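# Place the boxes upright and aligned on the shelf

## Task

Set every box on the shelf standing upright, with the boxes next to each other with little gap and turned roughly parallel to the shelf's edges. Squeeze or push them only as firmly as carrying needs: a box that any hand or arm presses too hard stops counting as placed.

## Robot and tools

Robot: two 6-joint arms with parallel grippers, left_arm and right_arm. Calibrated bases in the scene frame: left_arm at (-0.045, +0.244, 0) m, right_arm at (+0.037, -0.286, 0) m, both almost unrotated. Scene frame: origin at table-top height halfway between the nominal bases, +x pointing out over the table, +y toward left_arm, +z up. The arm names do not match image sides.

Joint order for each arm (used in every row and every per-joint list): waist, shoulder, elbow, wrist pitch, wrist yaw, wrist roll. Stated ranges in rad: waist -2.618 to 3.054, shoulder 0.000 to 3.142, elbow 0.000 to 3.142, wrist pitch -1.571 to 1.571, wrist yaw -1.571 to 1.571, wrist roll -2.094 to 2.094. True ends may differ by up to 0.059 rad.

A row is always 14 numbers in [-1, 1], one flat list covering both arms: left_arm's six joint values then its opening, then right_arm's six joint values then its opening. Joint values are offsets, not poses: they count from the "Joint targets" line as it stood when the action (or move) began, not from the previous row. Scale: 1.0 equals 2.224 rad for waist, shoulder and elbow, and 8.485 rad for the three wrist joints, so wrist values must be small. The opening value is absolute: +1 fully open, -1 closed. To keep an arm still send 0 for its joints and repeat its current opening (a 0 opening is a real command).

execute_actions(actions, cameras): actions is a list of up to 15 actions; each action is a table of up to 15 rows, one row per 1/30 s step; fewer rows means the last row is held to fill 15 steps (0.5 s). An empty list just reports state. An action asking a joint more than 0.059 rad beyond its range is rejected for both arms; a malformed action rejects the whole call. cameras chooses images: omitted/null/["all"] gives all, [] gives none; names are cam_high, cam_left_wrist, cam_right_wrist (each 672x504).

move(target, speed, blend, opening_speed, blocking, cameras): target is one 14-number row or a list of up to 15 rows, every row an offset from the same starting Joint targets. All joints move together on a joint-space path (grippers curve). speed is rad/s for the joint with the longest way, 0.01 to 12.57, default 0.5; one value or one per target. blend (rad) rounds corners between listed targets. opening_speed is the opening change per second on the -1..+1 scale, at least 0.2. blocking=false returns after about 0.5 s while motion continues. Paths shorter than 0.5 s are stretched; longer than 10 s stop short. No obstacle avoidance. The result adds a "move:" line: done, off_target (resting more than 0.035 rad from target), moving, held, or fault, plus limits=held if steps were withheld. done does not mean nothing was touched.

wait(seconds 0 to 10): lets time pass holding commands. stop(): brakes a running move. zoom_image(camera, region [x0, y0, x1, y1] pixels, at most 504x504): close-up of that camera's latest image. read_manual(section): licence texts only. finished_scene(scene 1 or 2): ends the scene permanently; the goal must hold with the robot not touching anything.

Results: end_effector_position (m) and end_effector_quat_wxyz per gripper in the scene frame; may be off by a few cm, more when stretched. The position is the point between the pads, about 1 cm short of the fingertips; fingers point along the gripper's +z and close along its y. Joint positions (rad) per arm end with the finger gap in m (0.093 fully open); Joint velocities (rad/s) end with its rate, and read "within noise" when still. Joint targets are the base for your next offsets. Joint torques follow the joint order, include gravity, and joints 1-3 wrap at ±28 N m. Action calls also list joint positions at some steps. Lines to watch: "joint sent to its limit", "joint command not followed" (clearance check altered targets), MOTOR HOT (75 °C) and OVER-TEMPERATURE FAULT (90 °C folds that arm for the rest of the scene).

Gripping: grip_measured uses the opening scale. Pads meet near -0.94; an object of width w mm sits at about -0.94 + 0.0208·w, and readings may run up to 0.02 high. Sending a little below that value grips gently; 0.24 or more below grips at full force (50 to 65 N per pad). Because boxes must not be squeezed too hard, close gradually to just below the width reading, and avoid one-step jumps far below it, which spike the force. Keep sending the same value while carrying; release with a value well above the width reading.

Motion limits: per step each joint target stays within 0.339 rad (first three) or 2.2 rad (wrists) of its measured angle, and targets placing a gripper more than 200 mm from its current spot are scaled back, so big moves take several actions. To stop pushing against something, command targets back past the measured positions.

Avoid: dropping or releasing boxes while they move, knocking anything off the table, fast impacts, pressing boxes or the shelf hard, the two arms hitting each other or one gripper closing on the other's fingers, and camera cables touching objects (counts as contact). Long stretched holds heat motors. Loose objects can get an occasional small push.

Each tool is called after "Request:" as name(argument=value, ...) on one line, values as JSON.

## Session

Scene 1 done. Now scene 2.

Request:
execute_actions(actions=[])

Scene clock: 0.00 s.
left_arm: end_effector_position=(+0.2717, +0.1929, +0.2340) grip_measured=+1.000 end_effector_quat_wxyz=(+0.691, -0.269, +0.635, -0.215) | right_arm: end_effector_position=(+0.3433, -0.2480, +0.2743) grip_measured=+1.000 end_effector_quat_wxyz=(+0.731, +0.182, +0.651, +0.100)
Joint positions: left_arm=[-0.437 0.914 0.264 0.705 -0.522 -0.676 0.093] | right_arm=[0.401 0.774 0.35 0.527 0.543 0.355 0.093]
Joint velocities: within noise
Joint torques (N m): no reading
Heat: left arm: 31 °C; right arm: 32 °C.
Joint targets: left_arm=[-0.437 0.910 0.278 0.719 -0.521 -0.675] | right_arm=[0.401 0.773 0.358 0.525 0.543 0.355]
Tool commands: left_gripper/opening=+1.0 right_gripper/opening=+1.0

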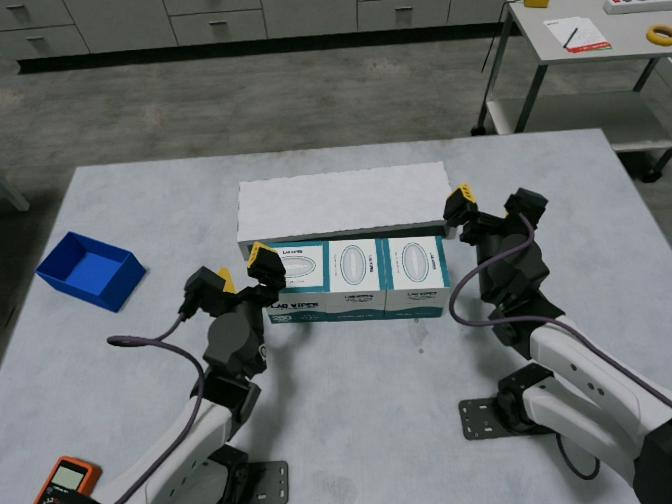

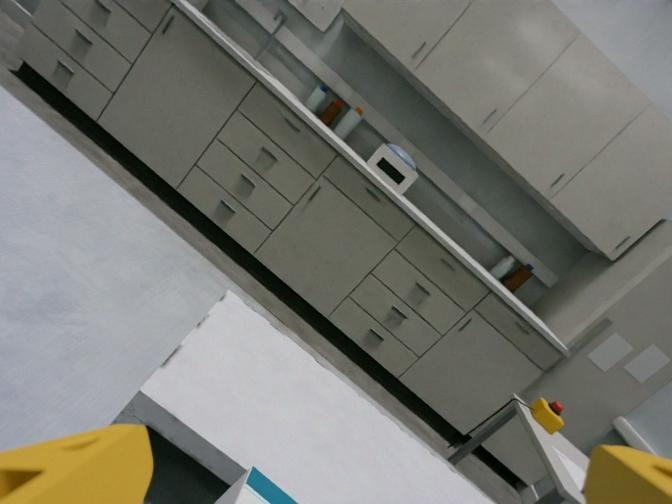

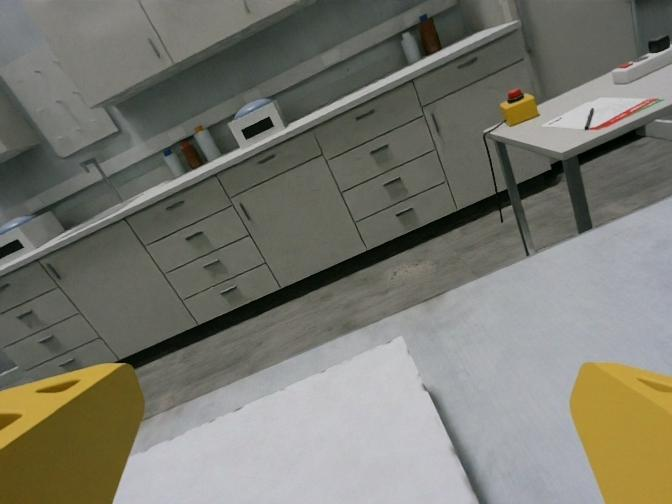

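Request:
zoom_image(camera="cam_high", region=[220, 140, 480, 340])

Scaled by 1.938 from the camera's 672x504 image, which has a finer 960x720 frame.

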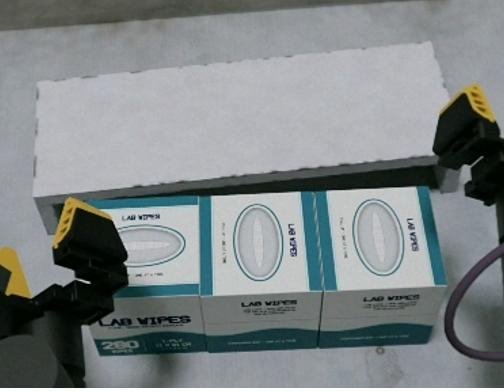

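Request:
move(target=[0,0,0,0,0,0,-0.95,0.121,0.5787,0.8327,-0.2304,-0.0541,-0.0044,-0.95], speed=0.8)

Scene clock: 6.63 s.
left_arm: end_effector_position=(+0.2717, +0.1929, +0.2340) grip_measured=-0.947 end_effector_quat_wxyz=(+0.691, -0.269, +0.635, -0.215) | right_arm: end_effector_position=(+0.3957, -0.0200, +0.2098) grip_measured=-0.947 end_effector_quat_wxyz=(+0.152, -0.164, +0.974, +0.028)
Joint positions: left_arm=[-0.437 0.914 0.264 0.705 -0.522 -0.676 0] | right_arm=[0.667 2.049 2.187 -1.413 0.098 0.327 0]
Joint velocities: within noise
Joint torques (N m): left_arm=[0.1 -2.07 7.17 1.85 0.05 0.06] | right_arm=[0.27 -10.67 7.79 0.87 -0.01 -0.06]
Heat: left arm: 32 °C; right arm: 33 °C.
Joint targets: left_arm=[-0.437 0.910 0.278 0.719 -0.521 -0.675] | right_arm=[0.670 2.060 2.210 -1.430 0.084 0.317]
move: done

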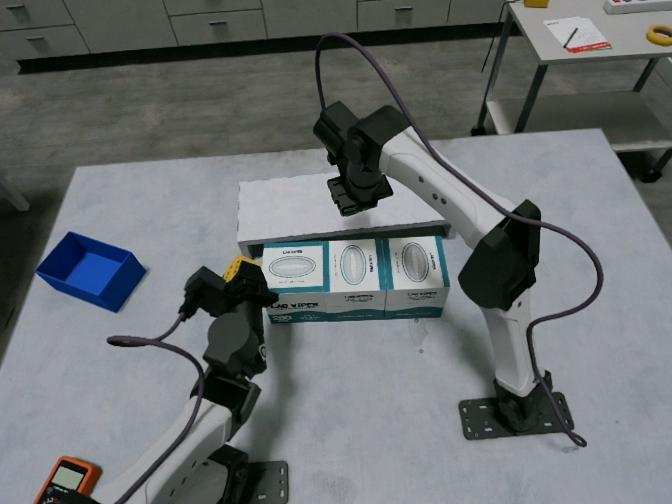

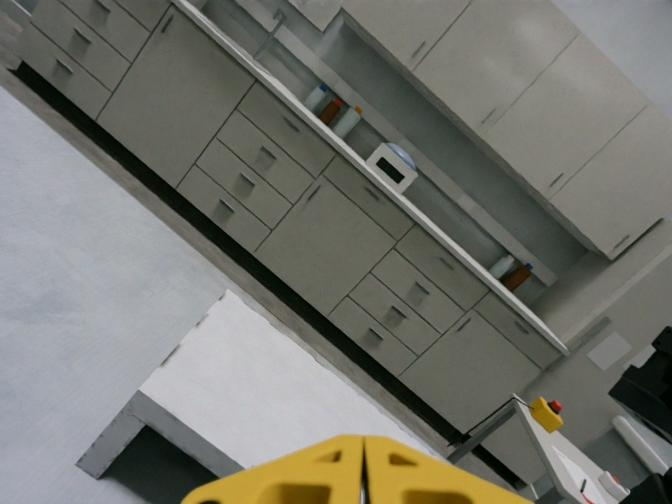

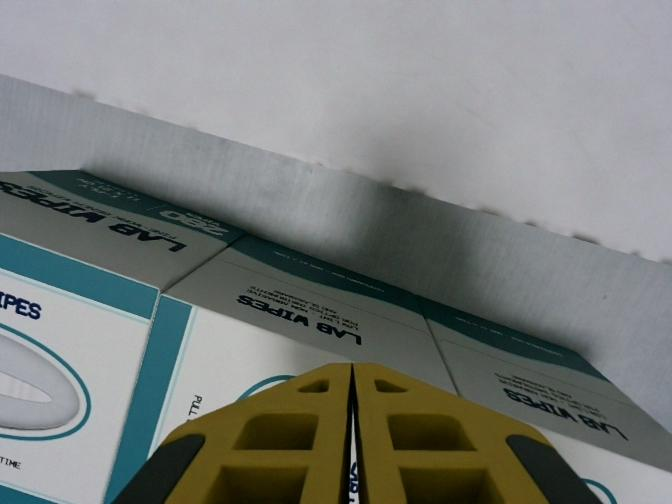

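Request:
move(target=[[0,0,0,0,0,0,-0.95,0.0085,0.018,-0.0697,0.0108,0.0097,0.0424,-0.95],[0,0,0,0,0,0,-0.95,0.0085,0.009,-0.1843,0.0383,0.0097,0.0424,-0.95]], speed=[0.4,0.2])

Scene clock: 12.50 s.
left_arm: end_effector_position=(+0.2717, +0.1929, +0.2340) grip_measured=-0.947 end_effector_quat_wxyz=(+0.691, -0.269, +0.635, -0.215) | right_arm: end_effector_position=(+0.4073, -0.0191, +0.1042) grip_measured=-0.947 end_effector_quat_wxyz=(+0.143, -0.001, +0.990, +0.001)
Joint positions: left_arm=[-0.437 0.914 0.264 0.705 -0.522 -0.676 0] | right_arm=[0.682 2.086 1.824 -1.085 0.179 0.667 0]
Joint velocities: within noise
Joint torques (N m): left_arm=[0.17 -2.09 7.24 1.87 0.09 0.05] | right_arm=[0.68 -12.97 4.11 0.67 0.11 0.13]
Heat: left arm: 33 °C; right arm: 33 °C.
Joint targets: left_arm=[-0.437 0.910 0.278 0.719 -0.521 -0.675] | right_arm=[0.689 2.081 1.800 -1.105 0.166 0.677]
move: done

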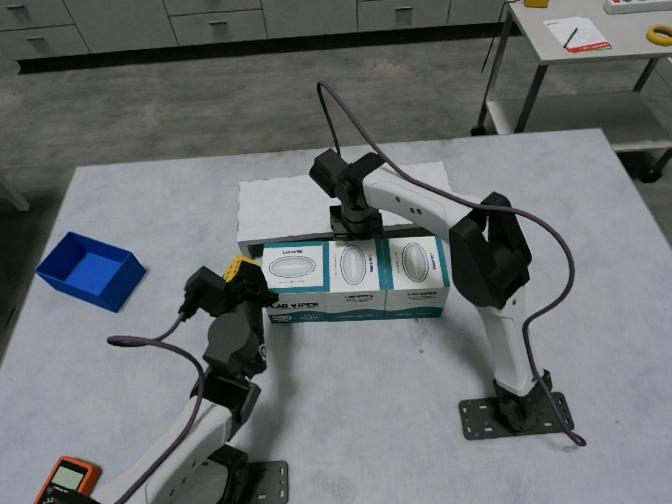

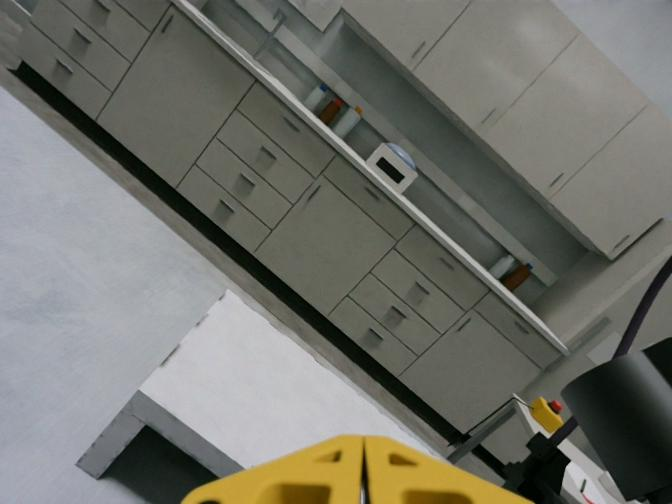

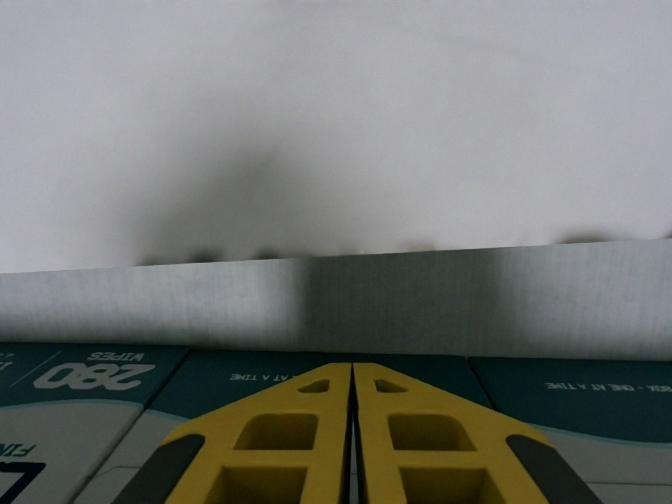

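Request:
move(target=[[0,0,0,0,0,0,-0.95,0.0499,-0.0985,-0.1214,0.0053,0.0016,0.0121,-0.95],[0,0,0,0,0,0,-0.95,0.1156,-0.1655,-0.2046,0.0059,0.0046,0.0298,-0.95]], speed=0.16, blend=[0.04,0])

Scene clock: 16.30 s.
left_arm: end_effector_position=(+0.2717, +0.1929, +0.2340) grip_measured=-0.947 end_effector_quat_wxyz=(+0.691, -0.269, +0.635, -0.215) | right_arm: end_effector_position=(+0.2660, -0.0234, +0.1016) grip_measured=-0.947 end_effector_quat_wxyz=(+0.119, -0.007, +0.993, -0.002)
Joint positions: left_arm=[-0.437 0.914 0.264 0.705 -0.522 -0.676 0] | right_arm=[0.94 1.738 1.357 -1.05 0.195 0.918 0]
Joint velocities: within noise
Joint torques (N m): left_arm=[0.35 -2.04 7.15 1.9 0.07 0.06] | right_arm=[0.65 -11.25 4.96 0.65 0.4 0.15]
Heat: left arm: 33 °C; right arm: 34 °C.
Joint targets: left_arm=[-0.437 0.910 0.278 0.719 -0.521 -0.675] | right_arm=[0.946 1.712 1.345 -1.055 0.205 0.930]
move: done

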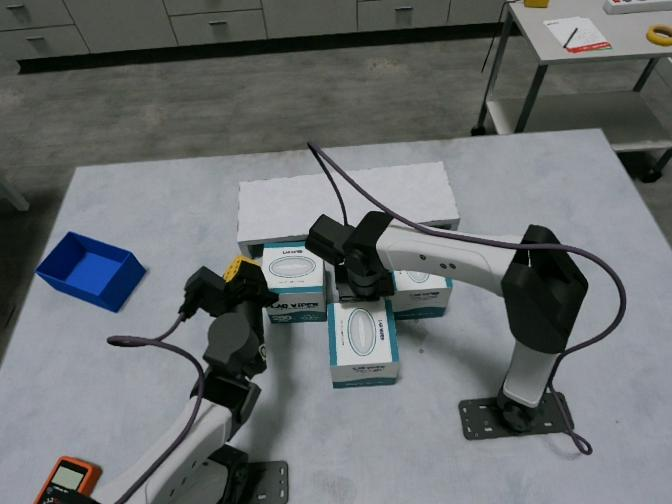

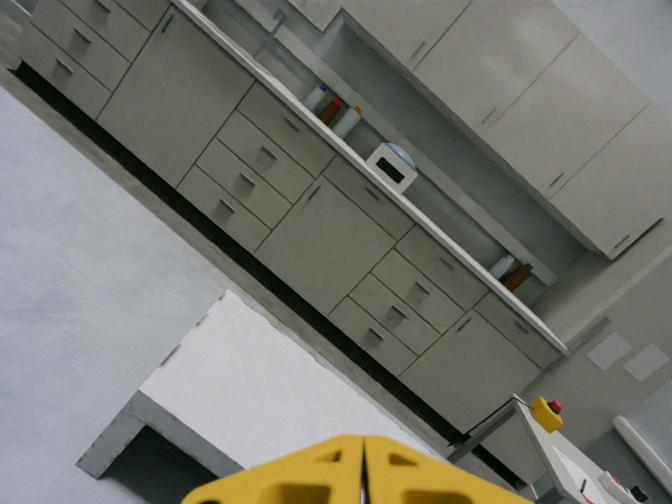

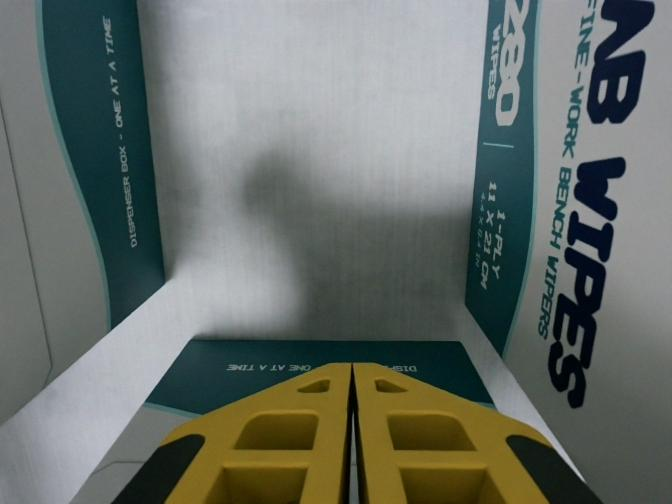

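Request:
move(target=[0.3566,0.1866,0.3112,-0.1496,0.1368,0.159,-0.95,-0.0148,-0.1043,-0.0652,0.0725,0.0171,-0.0731,-0.95], speed=0.7)

Scene clock: 21.83 s.
left_arm: end_effector_position=(+0.2979, +0.2694, +0.1653) grip_measured=-0.947 end_effector_quat_wxyz=(+0.404, +0.227, +0.879, -0.107) | right_arm: end_effector_position=(+0.3357, +0.0200, +0.2043) grip_measured=-0.947 end_effector_quat_wxyz=(+0.408, -0.208, +0.883, +0.104)
Joint positions: left_arm=[0.351 1.316 0.937 -0.549 0.623 0.657 0] | right_arm=[0.92 1.504 1.211 -0.462 0.337 0.319 0]
Joint velocities: within noise
Joint torques (N m): left_arm=[0.59 -4.41 8.73 1.27 0.61 0.16] | right_arm=[-0.68 -9.85 5.9 2.22 0.44 -0.05]
Heat: left arm: 34 °C; right arm: 36 °C.
Joint targets: left_arm=[0.356 1.325 0.970 -0.551 0.639 0.673] | right_arm=[0.913 1.480 1.200 -0.440 0.351 0.310]
move: done

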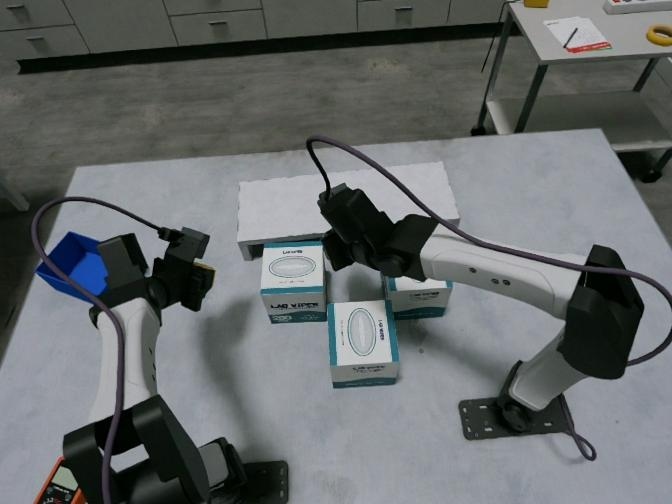

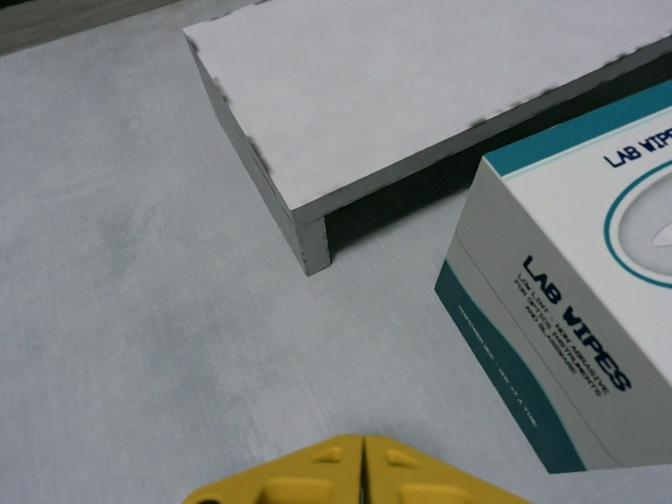

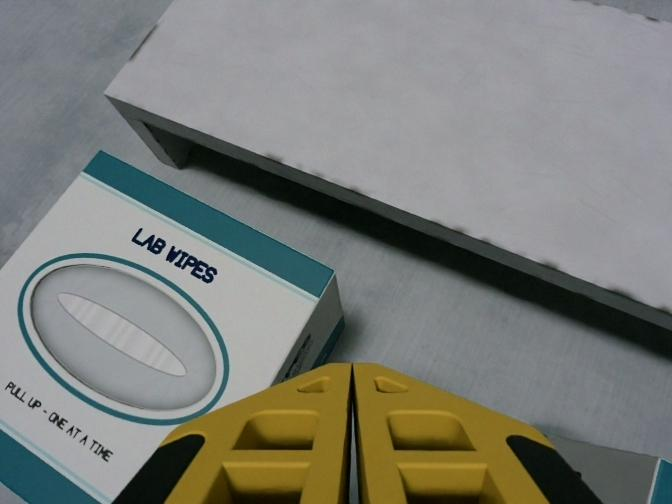

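Request:
move(target=[-0.0823,0.0778,-0.1156,0.059,-0.0137,-0.0198,-0.95,-0.0099,0.0719,-0.1664,0.0583,0,0,-0.95], speed=0.3)

Scene clock: 25.00 s.
left_arm: end_effector_position=(+0.3228, +0.2280, +0.0813) grip_measured=-0.947 end_effector_quat_wxyz=(+0.399, +0.235, +0.879, -0.116) | right_arm: end_effector_position=(+0.3389, +0.0103, +0.0844) grip_measured=-0.947 end_effector_quat_wxyz=(+0.407, -0.200, +0.886, +0.097)
Joint positions: left_arm=[0.179 1.491 0.716 -0.088 0.533 0.514 0] | right_arm=[0.9 1.63 0.839 0.031 0.337 0.318 0]
Joint velocities: within noise
Joint torques (N m): left_arm=[-0.21 -5.67 5.16 1.73 0.23 -0.07] | right_arm=[-0.87 -7.23 5.45 2.22 0.42 -0.03]
Heat: left arm: 34 °C; right arm: 36 °C.
Joint targets: left_arm=[0.173 1.498 0.713 -0.050 0.523 0.506] | right_arm=[0.891 1.640 0.830 0.055 0.350 0.309]
move: off_target (left_arm); left_arm: the wrist pitch is farthest, 0.038 rad from its target

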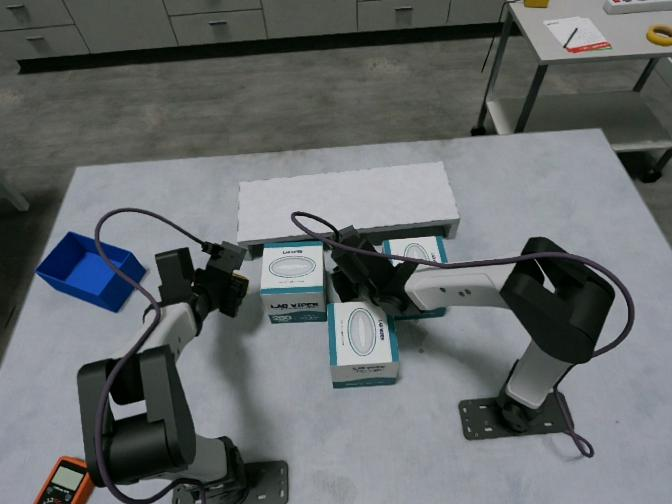

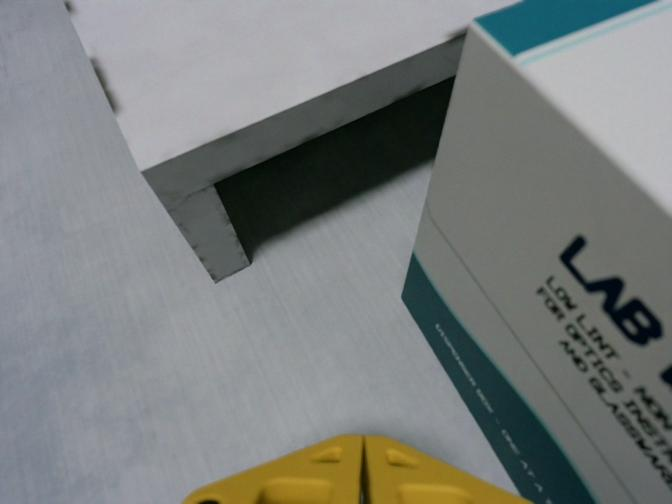

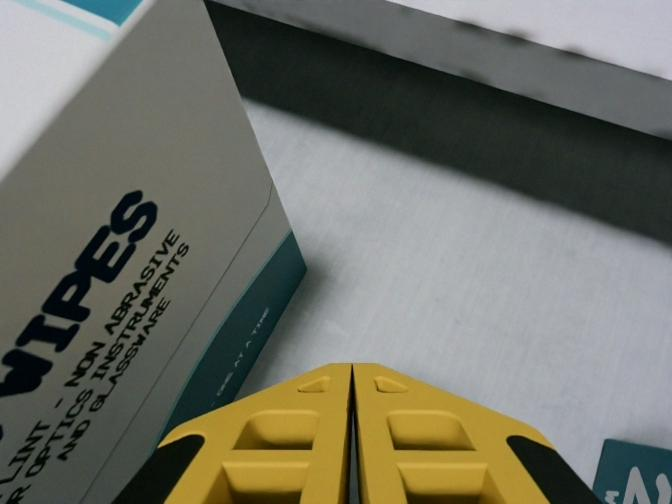

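Request:
zoom_image(camera="cam_right_wrist", region=[0, 150, 400, 504])

Request:
zoom_image(camera="cam_high", region=[220, 220, 460, 400])

Scaled by 1.260 from the camera's 672x504 image, which has a finer 960x720 frame.

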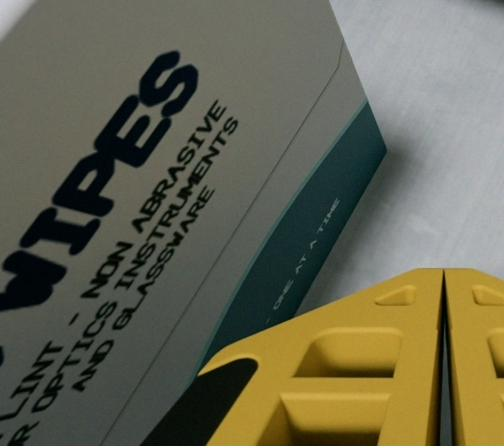

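Scaled by 2.100 from the camera's 672x504 image, which has a finer 960x720 frame.

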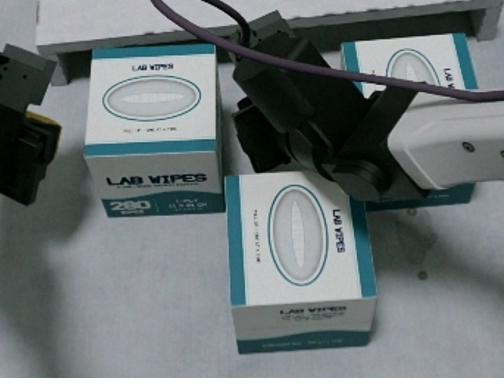

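Request:
move(target=[-0.05,0,-0.0013,0.0082,-0.0094,-0.0112,-0.95,0.0094,0.027,0.0405,-0.0006,0.0024,0.0002,-0.95], speed=0.1)

Scene clock: 31.60 s.
left_arm: end_effector_position=(+0.3333, +0.2001, +0.0870) grip_measured=-0.947 end_effector_quat_wxyz=(+0.409, +0.236, +0.875, -0.111) | right_arm: end_effector_position=(+0.3487, +0.0216, +0.0844) grip_measured=-0.947 end_effector_quat_wxyz=(+0.412, -0.198, +0.885, +0.091)
Joint positions: left_arm=[0.068 1.491 0.716 -0.02 0.455 0.419 0] | right_arm=[0.906 1.687 0.896 0.033 0.358 0.318 0]
Joint velocities: within noise
Joint torques (N m): left_arm=[-0.21 -5.7 5.07 1.9 0.18 -0.09] | right_arm=[0.57 -7.46 8.21 2.15 0.44 0]
Heat: left arm: 34 °C; right arm: 36 °C.
Joint targets: left_arm=[0.062 1.498 0.710 0.019 0.443 0.410] | right_arm=[0.912 1.700 0.920 0.050 0.371 0.311]
move: off_target (left_arm); left_arm: the wrist pitch is farthest, 0.039 rad from its target

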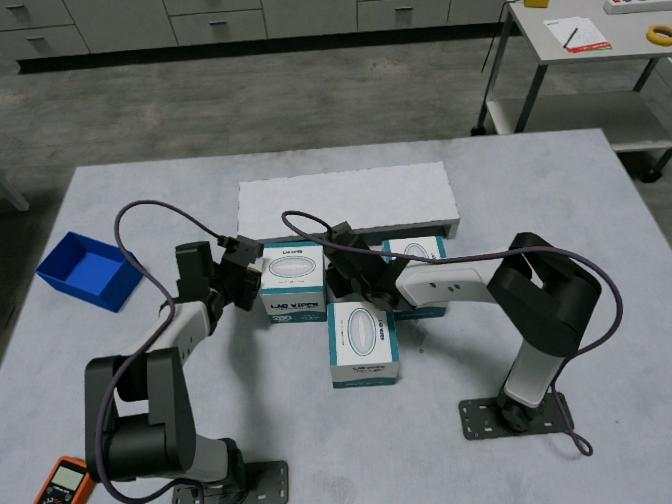

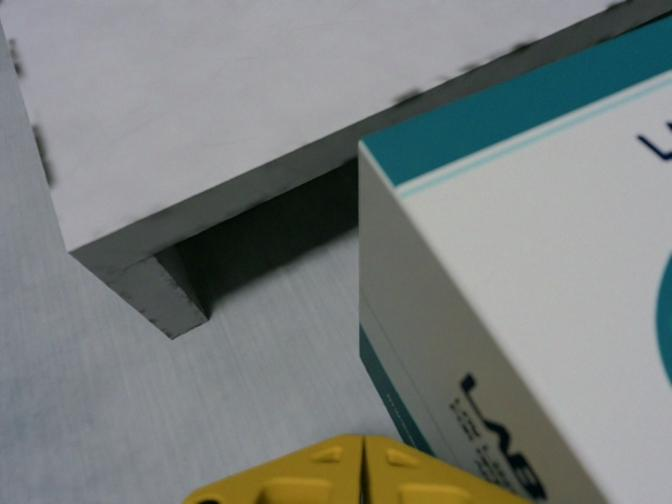

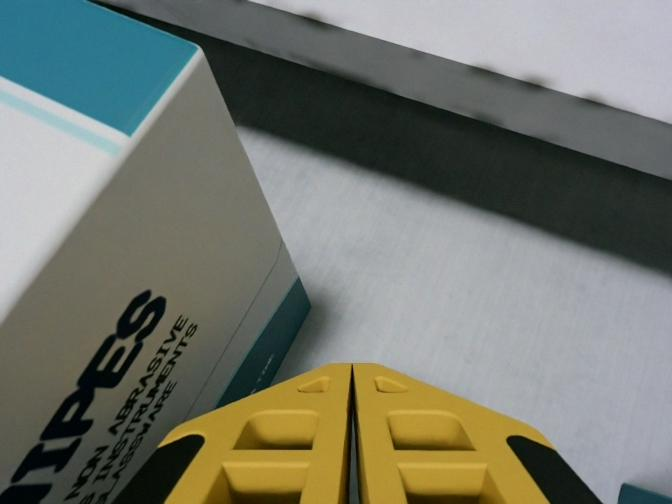

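Request:
move(target=[-0.0036,0,0,0,-0.0006,-0.0006,-0.95,0.0065,0.0087,0.0098,-0.0004,0,0,-0.95], speed=0.05)

Scene clock: 32.60 s.
left_arm: end_effector_position=(+0.3333, +0.1984, +0.0868) grip_measured=-0.947 end_effector_quat_wxyz=(+0.408, +0.236, +0.875, -0.111) | right_arm: end_effector_position=(+0.3478, +0.0304, +0.0847) grip_measured=-0.947 end_effector_quat_wxyz=(+0.412, -0.204, +0.883, +0.094)
Joint positions: left_arm=[0.061 1.491 0.716 -0.019 0.449 0.414 0] | right_arm=[0.92 1.706 0.918 0.033 0.359 0.318 0]
Joint velocities: within noise
Joint torques (N m): left_arm=[-0.28 -5.61 4.96 1.84 0.18 -0.07] | right_arm=[0.72 -7.51 8.35 2.12 0.42 0]
Heat: left arm: 34 °C; right arm: 36 °C.
Joint targets: left_arm=[0.054 1.498 0.710 0.019 0.438 0.405] | right_arm=[0.927 1.719 0.942 0.046 0.371 0.311]
move: off_target (left_arm); left_arm: the wrist pitch is farthest, 0.038 rad from its target

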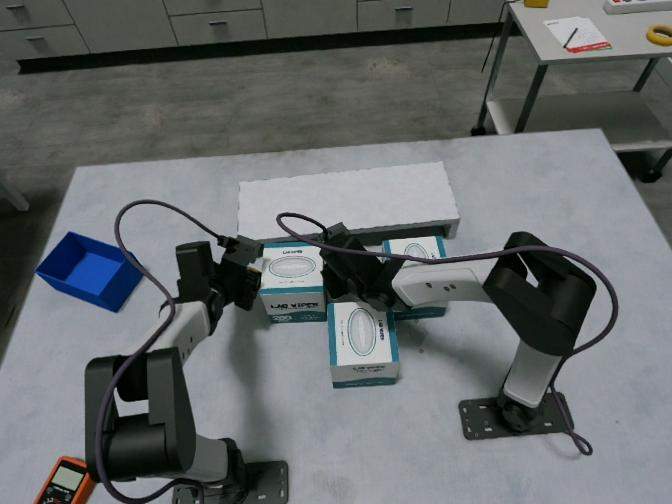

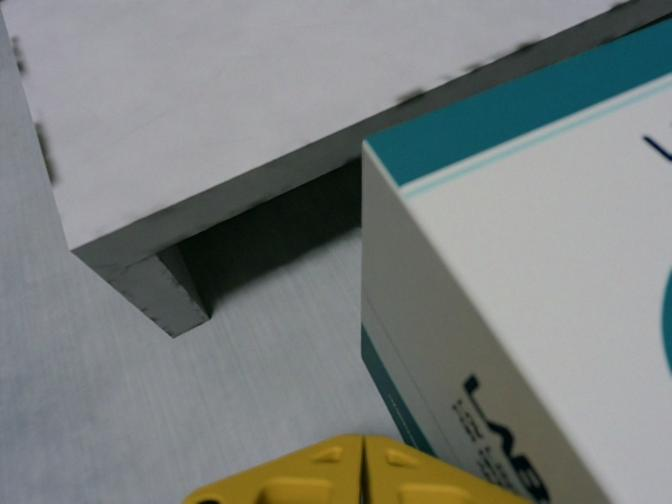

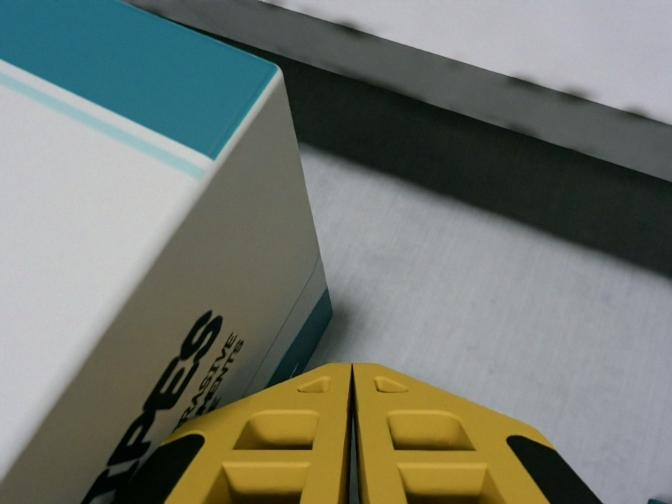

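Request:
move(target=[-0.0055,0,0,0,-0.0009,-0.0009,-0.95,0.0024,0.0032,0.0036,-0.0002,0,0,-0.95], speed=0.04, cameras=["cam_high"])

Scene clock: 33.53 s.
left_arm: end_effector_position=(+0.3335, +0.1965, +0.0863) grip_measured=-0.947 end_effector_quat_wxyz=(+0.406, +0.235, +0.876, -0.109) | right_arm: end_effector_position=(+0.3483, +0.0317, +0.0845) grip_measured=-0.947 end_effector_quat_wxyz=(+0.413, -0.204, +0.883, +0.093)
Joint positions: left_arm=[0.051 1.491 0.716 -0.018 0.437 0.406 0] | right_arm=[0.923 1.712 0.923 0.033 0.364 0.318 0]
Joint velocities: within noise
Joint torques (N m): left_arm=[-0.53 -5.76 5.24 1.83 0.18 -0.09] | right_arm=[0.92 -7.57 8.35 2.1 0.36 -0.01]
Heat: left arm: 35 °C; right arm: 36 °C.
Joint targets: left_arm=[0.042 1.498 0.710 0.020 0.431 0.398] | right_arm=[0.932 1.727 0.950 0.045 0.371 0.311]
move: off_target (left_arm); left_arm: the wrist pitch is farthest, 0.037 rad from its target
Images, in order (width x height): cam_high 672x504.

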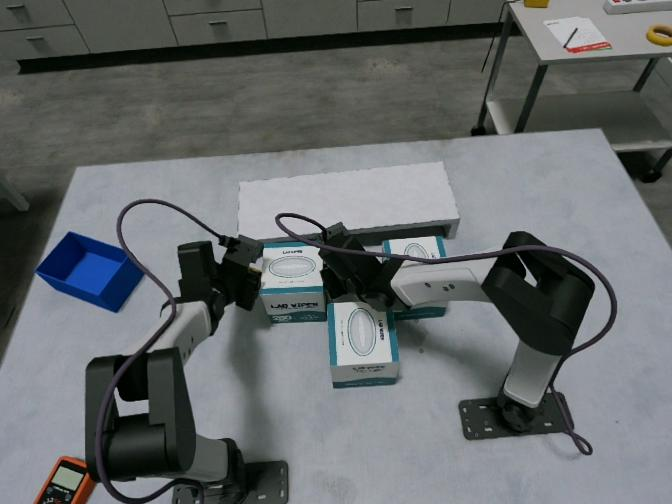

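Request:
move(target=[-0.0055,0,0,0,-0.0009,-0.0009,-0.95,0.0024,0.0032,0.0036,-0.0002,0,0,-0.95], speed=0.04, cameras=[])

Request:
move(target=[-0.0055,0,0,0,-0.0009,-0.0009,-0.95,0.0024,0.0032,0.0036,-0.0002,0,0,-0.95], speed=0.04, cameras=["cam_high"])

Scene clock: 34.43 s.
left_arm: end_effector_position=(+0.3341, +0.1962, +0.0858) grip_measured=-0.947 end_effector_quat_wxyz=(+0.405, +0.232, +0.878, -0.104) | right_arm: end_effector_position=(+0.3497, +0.0325, +0.0847) grip_measured=-0.947 end_effector_quat_wxyz=(+0.415, -0.203, +0.882, +0.090)
Joint positions: left_arm=[0.043 1.491 0.716 -0.016 0.42 0.398 0] | right_arm=[0.924 1.718 0.93 0.033 0.371 0.318 0]
Joint velocities: within noise
Joint torques (N m): left_arm=[-0.91 -5.79 5.16 1.82 0.36 -0.1] | right_arm=[1.29 -7.49 8.55 2.11 0.26 -0.01]
Heat: left arm: 35 °C; right arm: 36 °C.
Joint targets: left_arm=[0.029 1.498 0.710 0.019 0.423 0.390] | right_arm=[0.937 1.734 0.958 0.043 0.371 0.311]
move: off_target (left_arm); left_arm: the wrist pitch is farthest, 0.036 rad from its target
No camera images: "cameras" was empty.

Scene clock: 35.23 s.
left_arm: end_effector_position=(+0.3352, +0.1963, +0.0857) grip_measured=-0.947 end_effector_quat_wxyz=(+0.405, +0.229, +0.880, -0.099) | right_arm: end_effector_position=(+0.3504, +0.0335, +0.0847) grip_measured=-0.947 end_effector_quat_wxyz=(+0.416, -0.203, +0.882, +0.088)
Joint positions: left_arm=[0.036 1.491 0.716 -0.011 0.402 0.39 0] | right_arm=[0.927 1.724 0.936 0.031 0.378 0.318 0]
Joint velocities: within noise
Joint torques (N m): left_arm=[-1.2 -5.67 5.05 1.79 0.48 -0.1] | right_arm=[1.72 -7.49 8.66 2.09 0.21 -0.01]
Heat: left arm: 35 °C; right arm: 36 °C.
Joint targets: left_arm=[0.017 1.498 0.710 0.020 0.415 0.382] | right_arm=[0.943 1.741 0.965 0.041 0.371 0.311]
move: done
Images, in order (width x height): cam_high 672x504.

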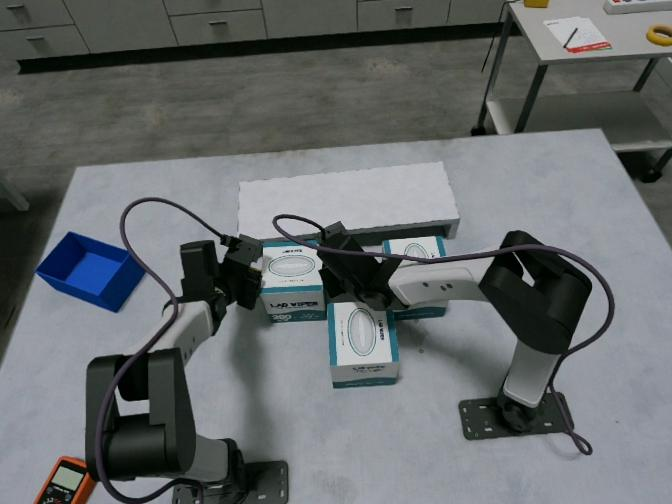

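Request:
move(target=[-0.0065,0,0,0,-0.0009,-0.0009,-0.95,0.0024,0.0032,0.0036,-0.0002,0,0,-0.95], speed=0.04, cameras=[])

Scene clock: 36.20 s.
left_arm: end_effector_position=(+0.3357, +0.1960, +0.0849) grip_measured=-0.947 end_effector_quat_wxyz=(+0.404, +0.226, +0.882, -0.093) | right_arm: end_effector_position=(+0.3508, +0.0336, +0.0846) grip_measured=-0.947 end_effector_quat_wxyz=(+0.416, -0.203, +0.883, +0.084)
Joint positions: left_arm=[0.026 1.491 0.716 -0.01 0.381 0.382 0] | right_arm=[0.928 1.728 0.943 0.023 0.385 0.318 0]
Joint velocities: within noise
Joint torques (N m): left_arm=[-1.65 -5.72 5.05 1.8 0.54 -0.09] | right_arm=[1.99 -7.19 8.8 2.16 0.13 -0.01]
Heat: left arm: 35 °C; right arm: 36 °C.
Joint targets: left_arm=[0.003 1.498 0.710 0.019 0.407 0.375] | right_arm=[0.948 1.748 0.974 0.039 0.371 0.311]
move: done
No camera images: "cameras" was empty.

Request:
move(target=[0,-0.0598,0.0809,-0.0299,0,0,-0.95,0,-0.0643,0.0567,-0.0252,0,0,-0.95], speed=0.12)

Scene clock: 39.63 s.
left_arm: end_effector_position=(+0.3346, +0.1954, +0.1340) grip_measured=-0.947 end_effector_quat_wxyz=(+0.401, +0.226, +0.883, -0.091) | right_arm: end_effector_position=(+0.3484, +0.0315, +0.1343) grip_measured=-0.947 end_effector_quat_wxyz=(+0.412, -0.205, +0.884, +0.080)
Joint positions: left_arm=[0.021 1.399 0.855 -0.247 0.373 0.381 0] | right_arm=[0.93 1.636 1.065 -0.204 0.385 0.317 0]
Joint velocities: within noise
Joint torques (N m): left_arm=[-1.24 -9.35 8.98 1.65 0.67 -0.06] | right_arm=[1.81 -11.51 9.59 2.28 0.14 0.01]
Heat: left arm: 35 °C; right arm: 36 °C.
Joint targets: left_arm=[0.003 1.365 0.890 -0.234 0.408 0.375] | right_arm=[0.948 1.605 1.100 -0.174 0.371 0.311]
move: done

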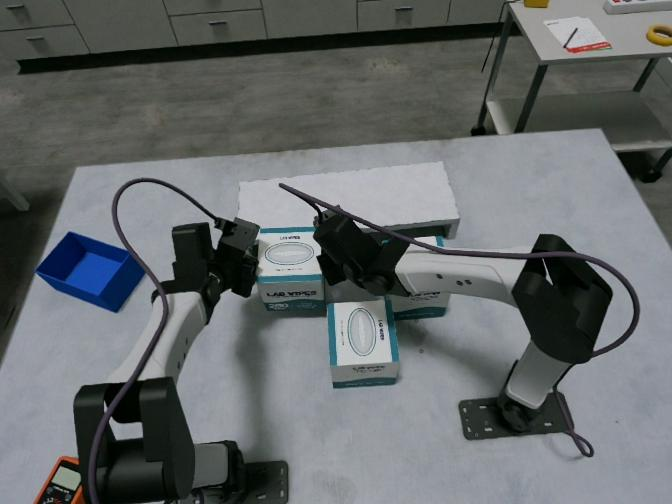

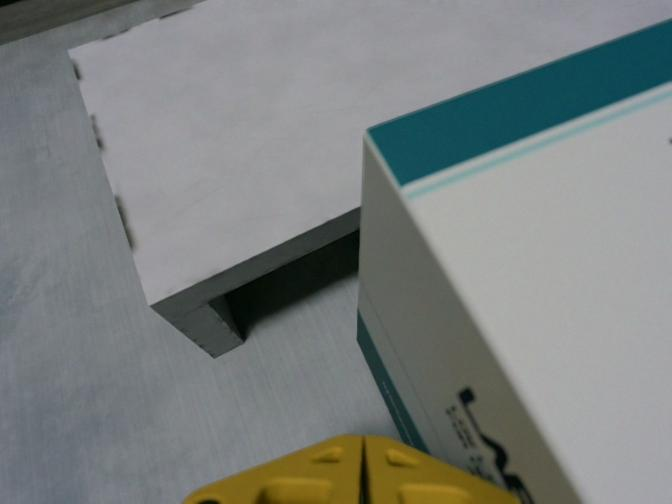

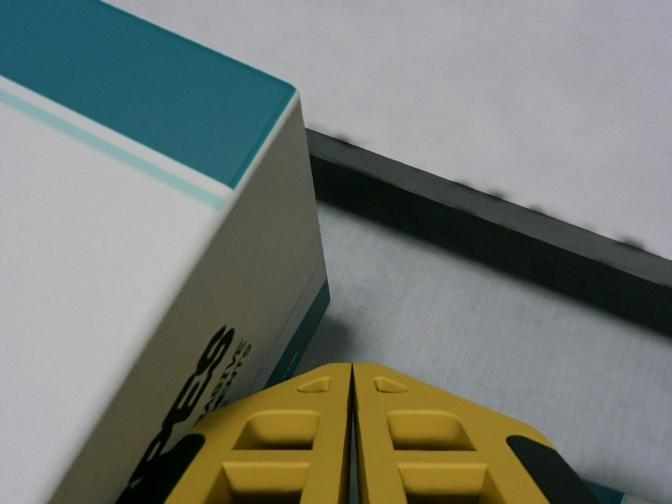

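Request:
move(target=[-0.0036,-0.0208,0.1104,-0.0344,0,0,-0.95,0.001,-0.0233,0.1034,-0.0332,0,0,-0.95], speed=0.15)

Scene clock: 42.33 s.
left_arm: end_effector_position=(+0.3343, +0.1941, +0.2044) grip_measured=-0.947 end_effector_quat_wxyz=(+0.402, +0.228, +0.882, -0.089) | right_arm: end_effector_position=(+0.3481, +0.0295, +0.2055) grip_measured=-0.947 end_effector_quat_wxyz=(+0.413, -0.204, +0.884, +0.078)
Joint positions: left_arm=[0.016 1.351 1.1 -0.536 0.368 0.381 0] | right_arm=[0.93 1.58 1.295 -0.491 0.392 0.317 0]
Joint velocities: within noise
Joint torques (N m): left_arm=[-1.51 -9.02 9.03 1.64 0.73 -0.05] | right_arm=[2.04 -10.84 9.8 2.33 0.08 0.01]
Heat: left arm: 35 °C; right arm: 37 °C.
Joint targets: left_arm=[-0.005 1.319 1.136 -0.526 0.408 0.375] | right_arm=[0.950 1.553 1.330 -0.456 0.371 0.311]
move: off_target (left_arm); left_arm: the wrist yaw is farthest, 0.040 rad from its target

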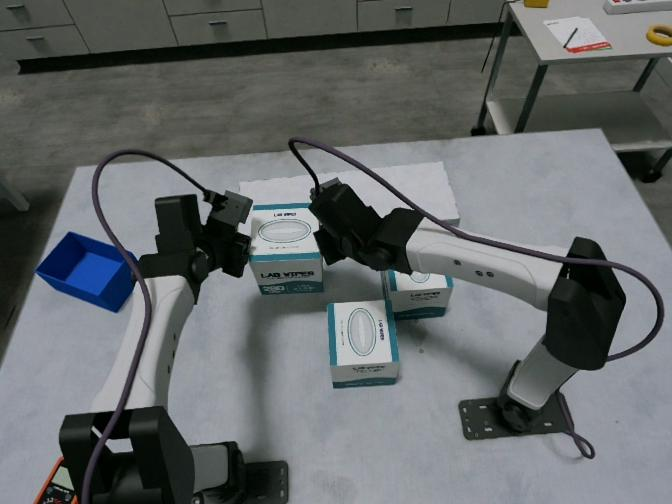

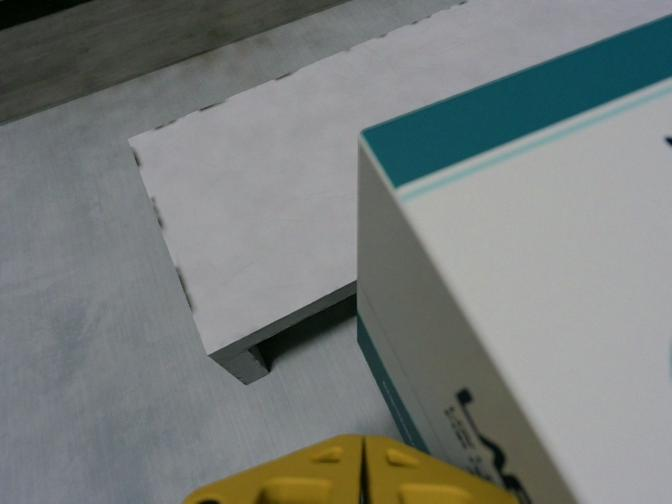

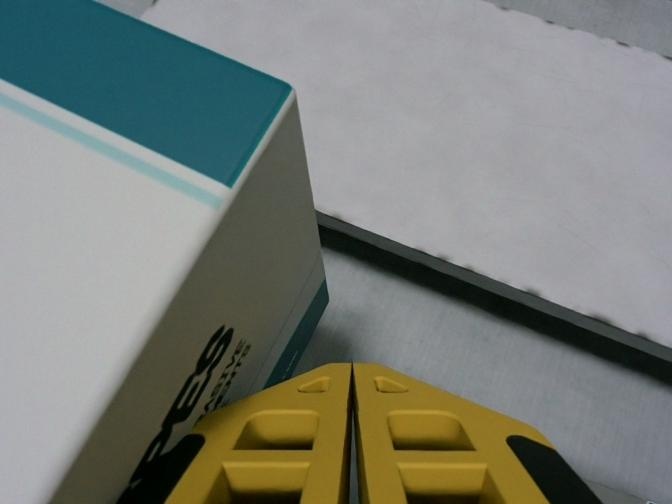

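Request:
move(target=[0.02095,0.1105,0.0862,0.0023,0.0014,0.0016,-0.95,-0.0477,0.103,0.0965,0.0021,-0.0116,-0.0116,-0.95], speed=0.15)

Scene clock: 46.30 s.
left_arm: end_effector_position=(+0.3864, +0.2114, +0.2016) grip_measured=-0.947 end_effector_quat_wxyz=(+0.392, +0.210, +0.892, -0.083) | right_arm: end_effector_position=(+0.4050, +0.0473, +0.2059) grip_measured=-0.947 end_effector_quat_wxyz=(+0.410, -0.218, +0.883, +0.071)
Joint positions: left_arm=[0.05 1.56 1.289 -0.54 0.362 0.381 0] | right_arm=[0.835 1.77 1.509 -0.5 0.321 0.221 0]
Joint velocities: within noise
Joint torques (N m): left_arm=[-0.44 -7.31 9.43 1.77 0.94 0.08] | right_arm=[0.9 -9.2 9.91 2.66 -0.3 0]
Heat: left arm: 36 °C; right arm: 37 °C.
Joint targets: left_arm=[0.042 1.565 1.328 -0.507 0.419 0.388] | right_arm=[0.844 1.782 1.544 -0.438 0.272 0.213]
move: off_target (left_arm, right_arm); left_arm: the wrist yaw is farthest, 0.058 rad from its target; right_arm: the wrist pitch is farthest, 0.062 rad from its target

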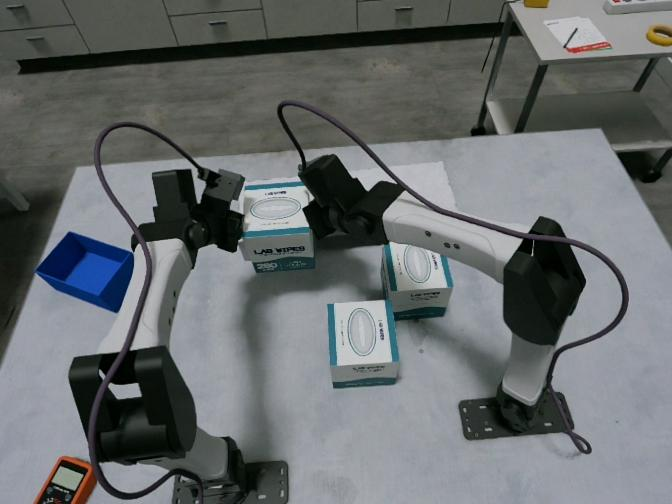

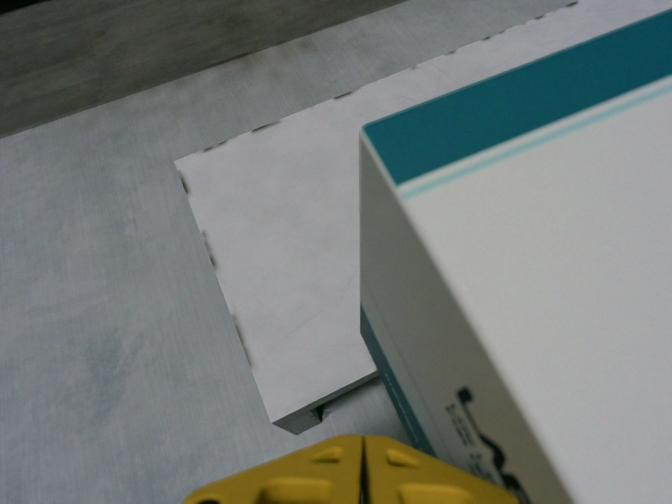

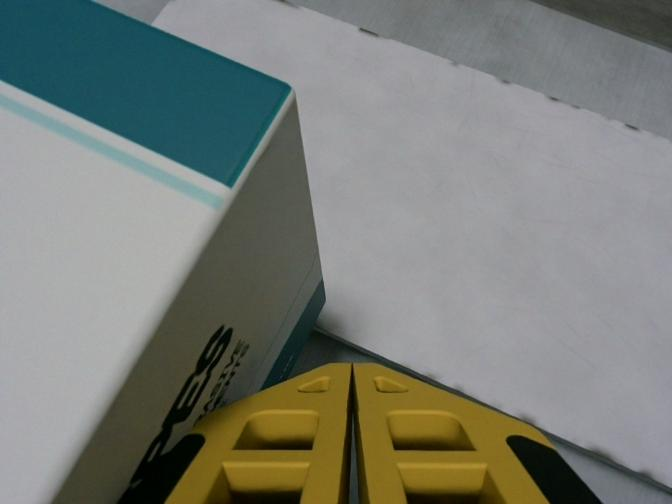

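Request:
move(target=[[0.0149,0.0969,0.1114,-0.0005,0.0003,0.0004,-0.95,-0.0354,0.1024,0.1365,-0.0038,-0.0094,-0.0088,-0.95],[0.0256,0.2046,0.2516,-0.0094,-0.0001,-0.0002,-0.95,-0.0623,0.2382,0.3442,-0.0222,-0.0173,-0.0158,-0.95]], speed=0.2, blend=[0.03,0])

Scene clock: 51.00 s.
left_arm: end_effector_position=(+0.5105, +0.2545, +0.2117) grip_measured=-0.947 end_effector_quat_wxyz=(+0.418, +0.185, +0.887, -0.062) | right_arm: end_effector_position=(+0.5381, +0.0949, +0.2178) grip_measured=-0.947 end_effector_quat_wxyz=(+0.431, -0.233, +0.867, +0.092)
Joint positions: left_arm=[0.114 2.013 1.848 -0.594 0.362 0.381 0] | right_arm=[0.689 2.295 2.278 -0.653 0.177 0.086 0]
Joint velocities: within noise
Joint torques (N m): left_arm=[-1.01 -11.23 9.39 1.58 0.91 0.05] | right_arm=[1.68 -13.34 9.5 2.42 -0.43 0.01]
Heat: left arm: 37 °C; right arm: 38 °C.
Joint targets: left_arm=[0.099 2.020 1.888 -0.586 0.418 0.387] | right_arm=[0.706 2.312 2.310 -0.626 0.125 0.079]
move: off_target (left_arm, right_arm); left_arm: the wrist yaw is farthest, 0.056 rad from its target; right_arm: the wrist yaw is farthest, 0.052 rad from its target

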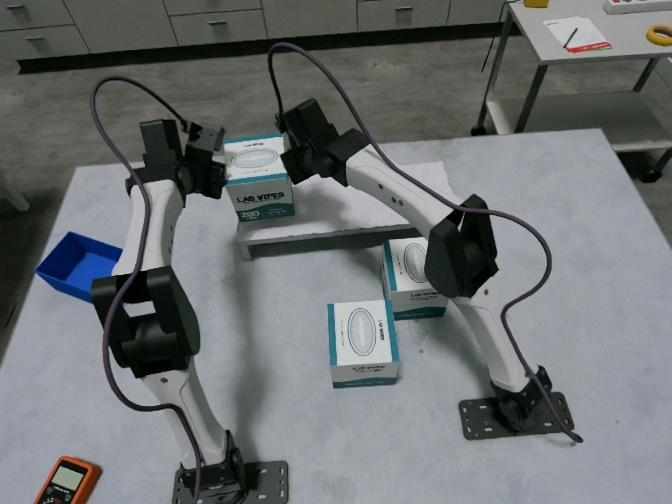

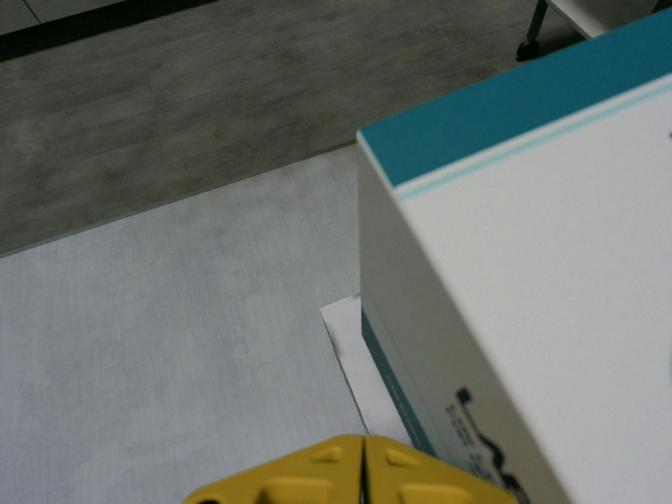

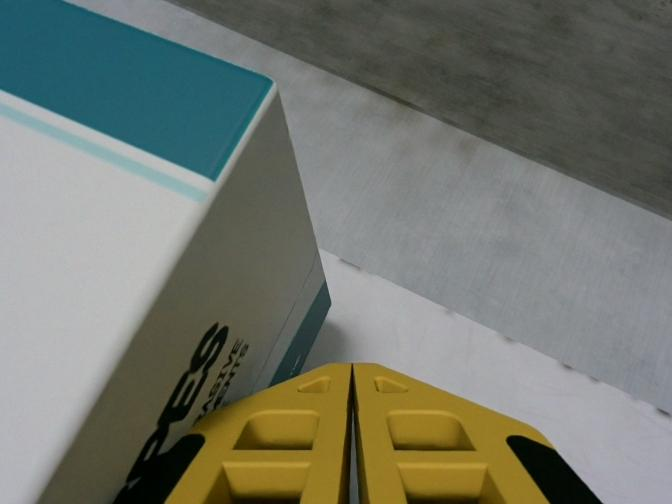

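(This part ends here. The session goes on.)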